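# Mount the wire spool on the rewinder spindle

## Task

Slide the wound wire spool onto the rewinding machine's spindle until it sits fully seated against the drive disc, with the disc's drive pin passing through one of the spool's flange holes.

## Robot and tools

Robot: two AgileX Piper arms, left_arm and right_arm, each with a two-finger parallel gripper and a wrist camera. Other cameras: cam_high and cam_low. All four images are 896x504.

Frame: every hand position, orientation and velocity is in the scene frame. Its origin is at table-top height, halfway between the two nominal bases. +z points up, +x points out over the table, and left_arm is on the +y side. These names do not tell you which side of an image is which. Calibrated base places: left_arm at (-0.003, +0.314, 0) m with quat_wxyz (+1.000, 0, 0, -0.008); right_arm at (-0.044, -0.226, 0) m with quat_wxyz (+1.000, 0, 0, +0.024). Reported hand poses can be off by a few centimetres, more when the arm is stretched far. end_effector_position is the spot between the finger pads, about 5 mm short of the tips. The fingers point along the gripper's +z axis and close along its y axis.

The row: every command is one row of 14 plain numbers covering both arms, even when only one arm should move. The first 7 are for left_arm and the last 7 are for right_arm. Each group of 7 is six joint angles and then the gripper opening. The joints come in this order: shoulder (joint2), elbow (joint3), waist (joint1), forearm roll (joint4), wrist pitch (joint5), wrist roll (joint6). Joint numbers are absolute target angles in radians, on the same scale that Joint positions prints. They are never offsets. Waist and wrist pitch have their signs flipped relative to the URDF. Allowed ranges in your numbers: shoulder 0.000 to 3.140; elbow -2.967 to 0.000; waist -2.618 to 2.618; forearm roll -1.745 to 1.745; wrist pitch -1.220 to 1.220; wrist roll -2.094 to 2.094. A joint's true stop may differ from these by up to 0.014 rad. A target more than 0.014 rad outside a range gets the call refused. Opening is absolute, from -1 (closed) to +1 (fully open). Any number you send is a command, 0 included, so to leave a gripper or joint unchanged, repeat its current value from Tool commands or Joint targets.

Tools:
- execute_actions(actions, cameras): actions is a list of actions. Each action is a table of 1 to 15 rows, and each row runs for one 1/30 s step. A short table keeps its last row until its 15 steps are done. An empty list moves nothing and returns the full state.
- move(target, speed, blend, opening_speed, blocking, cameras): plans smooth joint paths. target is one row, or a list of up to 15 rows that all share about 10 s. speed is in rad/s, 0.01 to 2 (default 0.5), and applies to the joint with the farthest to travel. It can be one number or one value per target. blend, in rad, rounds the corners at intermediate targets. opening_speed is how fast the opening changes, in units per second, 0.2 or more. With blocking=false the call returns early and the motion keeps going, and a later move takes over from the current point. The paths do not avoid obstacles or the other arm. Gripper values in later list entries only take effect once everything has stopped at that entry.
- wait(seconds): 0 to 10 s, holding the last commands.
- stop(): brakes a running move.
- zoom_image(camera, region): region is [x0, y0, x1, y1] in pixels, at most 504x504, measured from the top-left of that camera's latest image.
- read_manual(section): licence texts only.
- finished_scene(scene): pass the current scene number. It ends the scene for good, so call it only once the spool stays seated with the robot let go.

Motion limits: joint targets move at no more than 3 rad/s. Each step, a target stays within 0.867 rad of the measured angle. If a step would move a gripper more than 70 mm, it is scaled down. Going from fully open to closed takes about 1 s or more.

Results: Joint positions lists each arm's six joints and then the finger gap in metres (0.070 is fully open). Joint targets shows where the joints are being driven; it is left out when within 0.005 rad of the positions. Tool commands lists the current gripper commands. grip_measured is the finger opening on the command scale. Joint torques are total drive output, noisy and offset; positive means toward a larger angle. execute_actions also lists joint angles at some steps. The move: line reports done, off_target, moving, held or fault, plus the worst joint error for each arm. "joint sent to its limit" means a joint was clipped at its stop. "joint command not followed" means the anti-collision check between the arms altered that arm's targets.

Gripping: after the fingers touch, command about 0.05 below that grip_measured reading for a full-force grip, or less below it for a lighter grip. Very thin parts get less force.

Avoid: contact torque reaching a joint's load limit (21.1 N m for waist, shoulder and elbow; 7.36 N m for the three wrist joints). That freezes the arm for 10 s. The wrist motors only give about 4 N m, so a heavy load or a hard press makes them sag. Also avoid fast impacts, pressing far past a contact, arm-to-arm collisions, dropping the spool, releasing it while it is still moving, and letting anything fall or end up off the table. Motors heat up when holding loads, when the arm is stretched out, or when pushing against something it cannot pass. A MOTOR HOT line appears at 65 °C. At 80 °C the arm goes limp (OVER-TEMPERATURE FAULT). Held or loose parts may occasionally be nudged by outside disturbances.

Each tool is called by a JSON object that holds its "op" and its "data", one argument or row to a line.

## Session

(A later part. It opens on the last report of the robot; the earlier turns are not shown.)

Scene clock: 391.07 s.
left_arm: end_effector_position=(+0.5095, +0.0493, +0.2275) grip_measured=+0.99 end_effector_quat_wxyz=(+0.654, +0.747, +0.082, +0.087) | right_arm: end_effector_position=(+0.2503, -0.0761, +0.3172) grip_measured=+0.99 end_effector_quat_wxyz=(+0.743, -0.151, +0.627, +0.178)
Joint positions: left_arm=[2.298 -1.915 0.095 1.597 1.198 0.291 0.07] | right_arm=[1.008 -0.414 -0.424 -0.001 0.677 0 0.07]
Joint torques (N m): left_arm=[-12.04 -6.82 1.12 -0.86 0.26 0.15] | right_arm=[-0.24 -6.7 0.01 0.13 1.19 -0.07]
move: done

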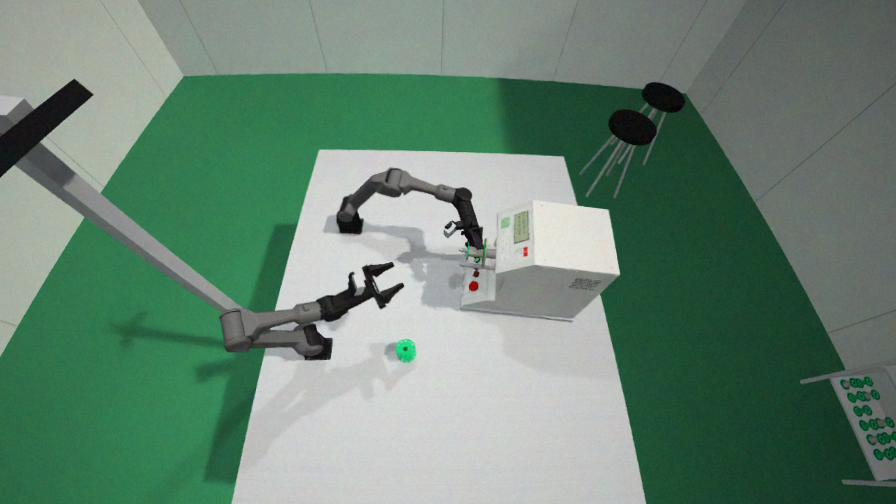

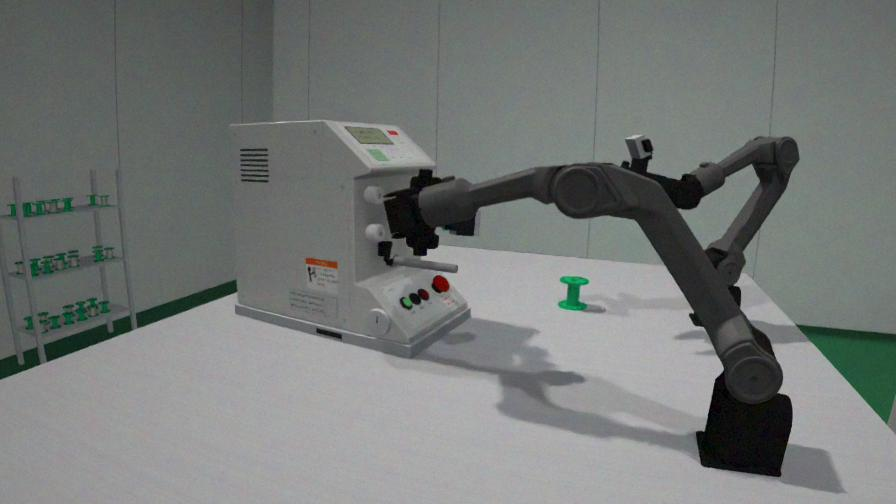

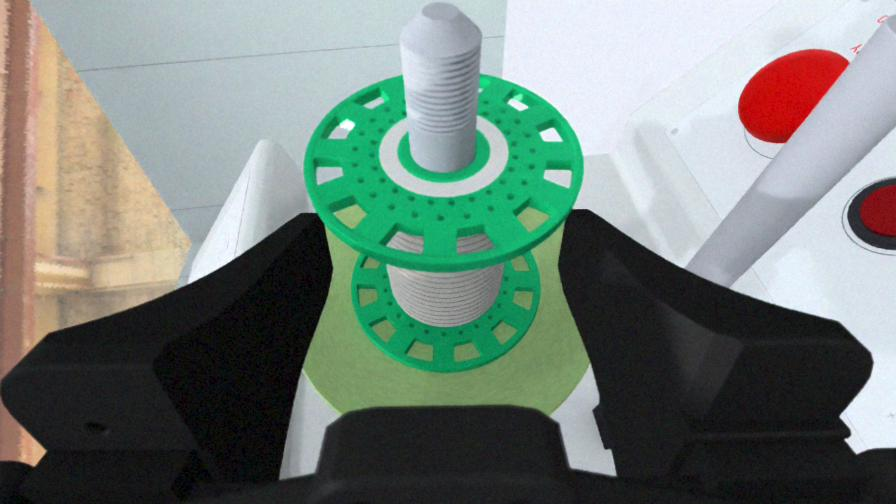

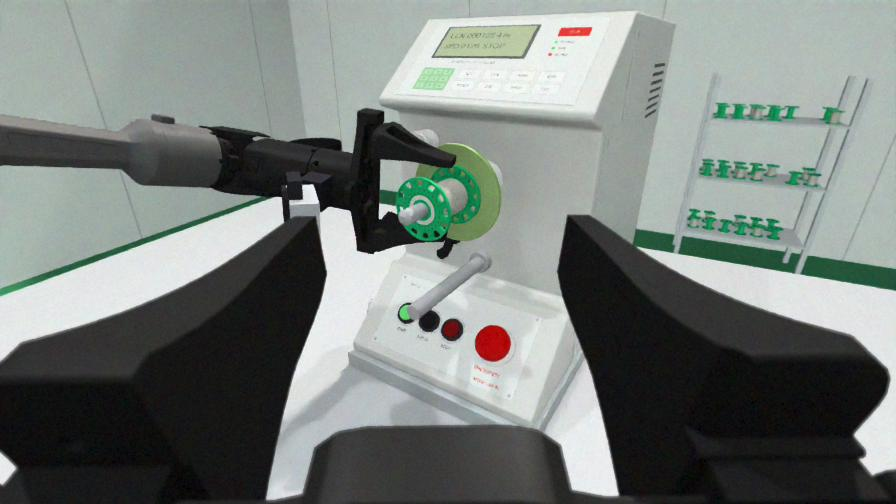

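{"op": "move", "data": {
  "target": [
    [2.289, -1.8995, 0.0952, 1.594, 1.198, 0.299, 1.0, 1.009, -0.414, -0.423, 0, 0.677, 0, 1.0],
    [2.2598, -1.8457, 0.0960, 1.584, 1.196, 0.326, 1.0, 1.009, -0.414, -0.423, 0, 0.677, 0, 1.0],
    [2.1975, -1.731, 0.0947, 1.564, 1.1975, 0.382, 1.0, 1.009, -0.414, -0.423, 0, 0.677, 0, 1.0],
    [2.121, -1.609, 0.094, 1.556, 1.193, 0.438, 1.0, 1.009, -0.414, -0.423, 0, 0.677, 0, 1.0],
    [2.024, -1.426, 0.09, 1.515, 1.206, 0.523, 1.0, 1.009, -0.414, -0.423, 0, 0.677, 0, 1.0],
    [1.78, -1.1, 0.12, 1.49, 1.12, 0.62, 1.0, 1.009, -0.414, -0.423, 0, 0.677, 0, 1.0]
  ],
  "speed": [0.15, 0.15, 0.15, 0.2, 0.25, 0.5],
  "blend": [0.01, 0.01, 0.01, 0.02, 0.02, 0]
}}

{"op": "zoom_image", "data": {
  "camera": "cam_right_wrist",
  "region": [370, 130, 520, 270]
}}

{"op": "zoom_image", "data": {
  "camera": "cam_low",
  "region": [370, 160, 490, 270]
}}

{"op": "zoom_image", "data": {
  "camera": "cam_high",
  "region": [450, 230, 500, 270]
}}

{"op": "zoom_image", "data": {
  "camera": "cam_left_wrist",
  "region": [300, 170, 600, 410]
}}

Scene clock: 399.23 s.
left_arm: end_effector_position=(+0.3716, +0.0618, +0.2288) grip_measured=+0.99 end_effector_quat_wxyz=(+0.630, +0.764, +0.091, +0.106) | right_arm: end_effector_position=(+0.2503, -0.0761, +0.3172) grip_measured=+0.99 end_effector_quat_wxyz=(+0.743, -0.151, +0.627, +0.178)
Joint positions: left_arm=[1.778 -1.098 0.12 1.49 1.12 0.62 0.07] | right_arm=[1.008 -0.414 -0.424 -0.001 0.677 0 0.07]
Joint torques (N m): left_arm=[-5.97 -6.95 0.71 -0.85 0.32 -0.13] | right_arm=[-0.29 -6.64 0.01 0.11 1.22 -0.06]
move: done; blend cut to 0.0078 rad at target 1

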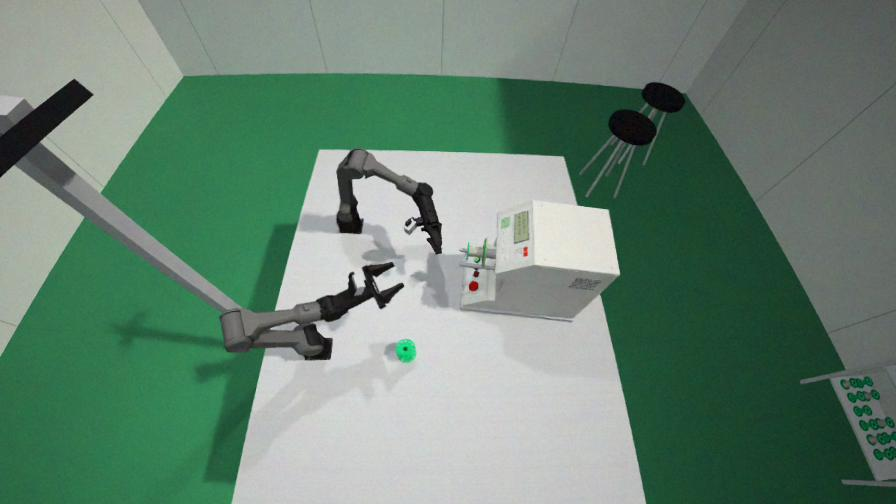

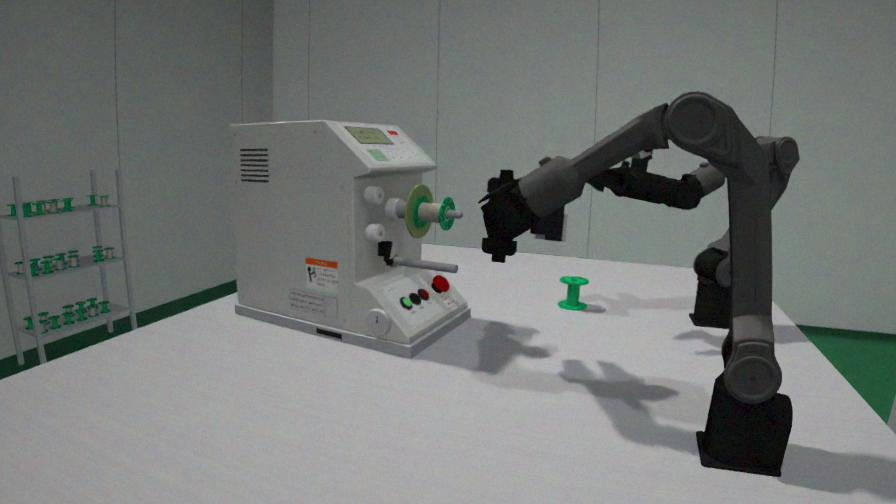

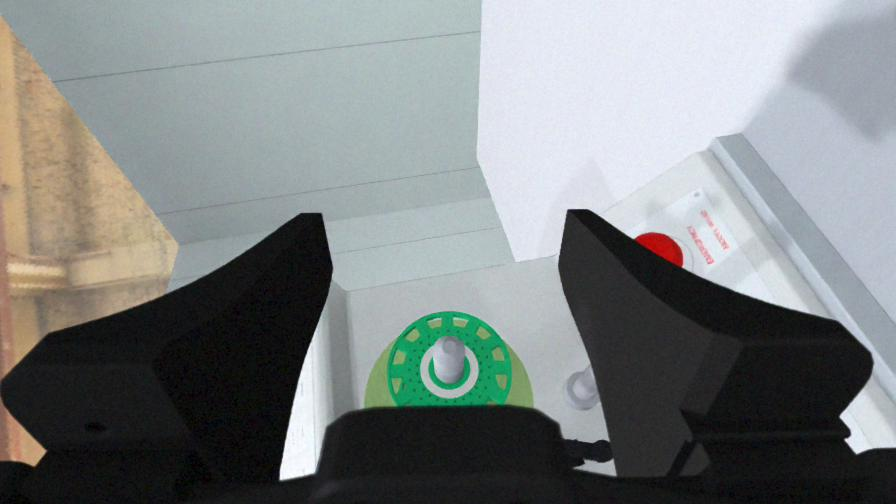

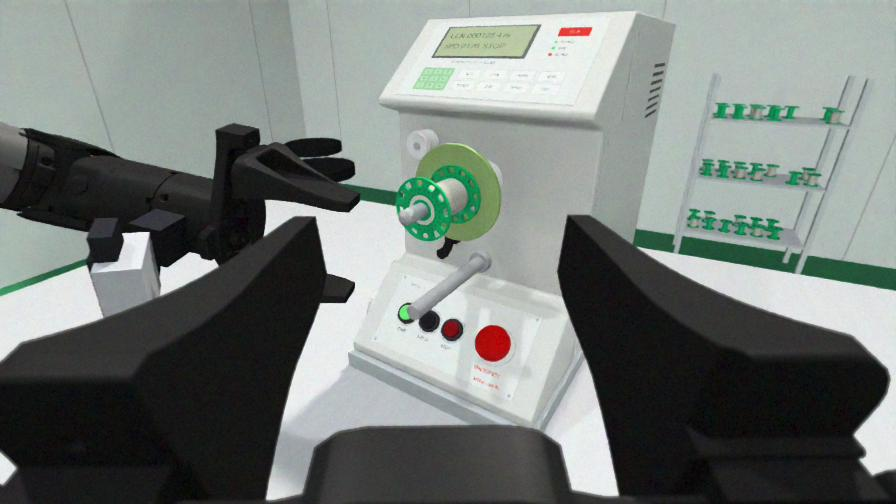

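Scaled by 3.360 from the camera's 896x504 image, which has a finer 1280x720 frame.

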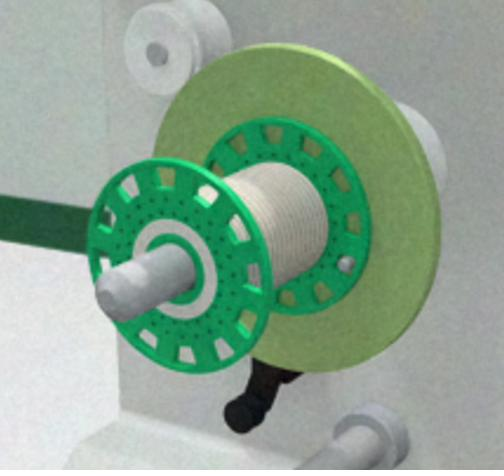

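Scaled by 4.200 from the camera's 896x504 image, which has a finer 1280x720 frame.

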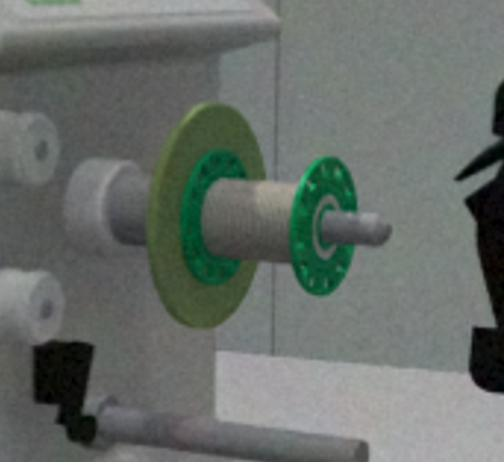

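Scaled by 10.080 from the camera's 896x504 image, which has a finer 1280x720 frame.

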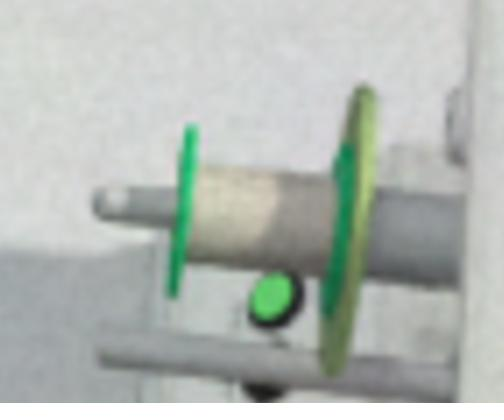

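Scaled by 1.680 from the camera's 896x504 image, which has a finer 1280x720 frame.

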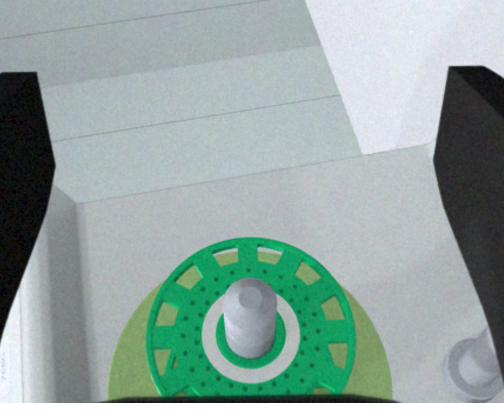

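{"op": "zoom_image", "data": {
  "camera": "cam_low",
  "region": [400, 180, 470, 245]
}}

{"op": "zoom_image", "data": {
  "camera": "cam_right_wrist",
  "region": [430, 160, 500, 230]
}}

{"op": "zoom_image", "data": {
  "camera": "cam_high",
  "region": [475, 235, 495, 265]
}}

Scaled by 7.200 from the camera's 896x504 image, which has a finer 1280x720 frame.

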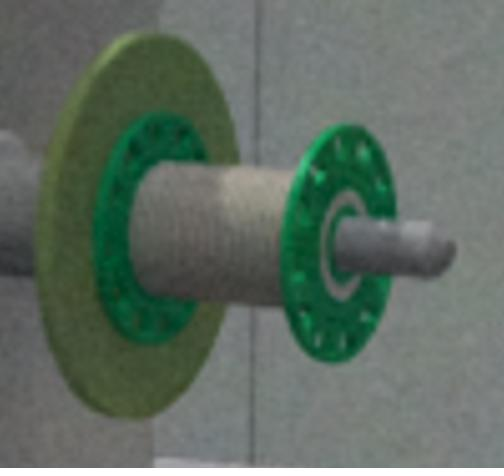

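Scaled by 7.200 from the camera's 896x504 image, which has a finer 1280x720 frame.

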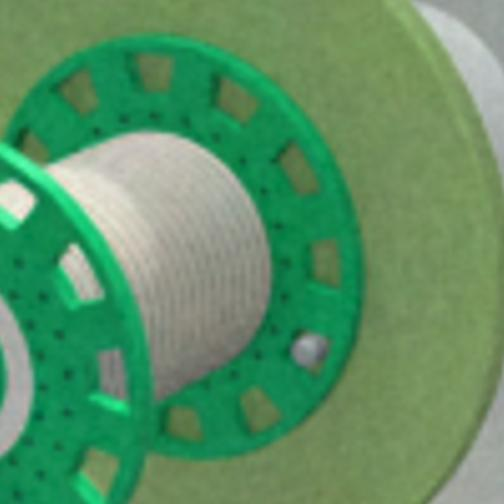

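Scaled by 16.800 from the camera's 896x504 image, which has a finer 1280x720 frame.

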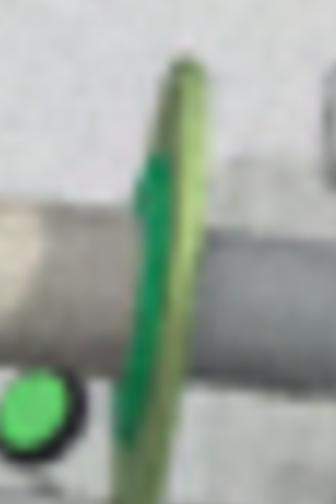

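{"op": "finished_scene", "data": {
  "scene": 1
}}

The scene is finished: the task was done.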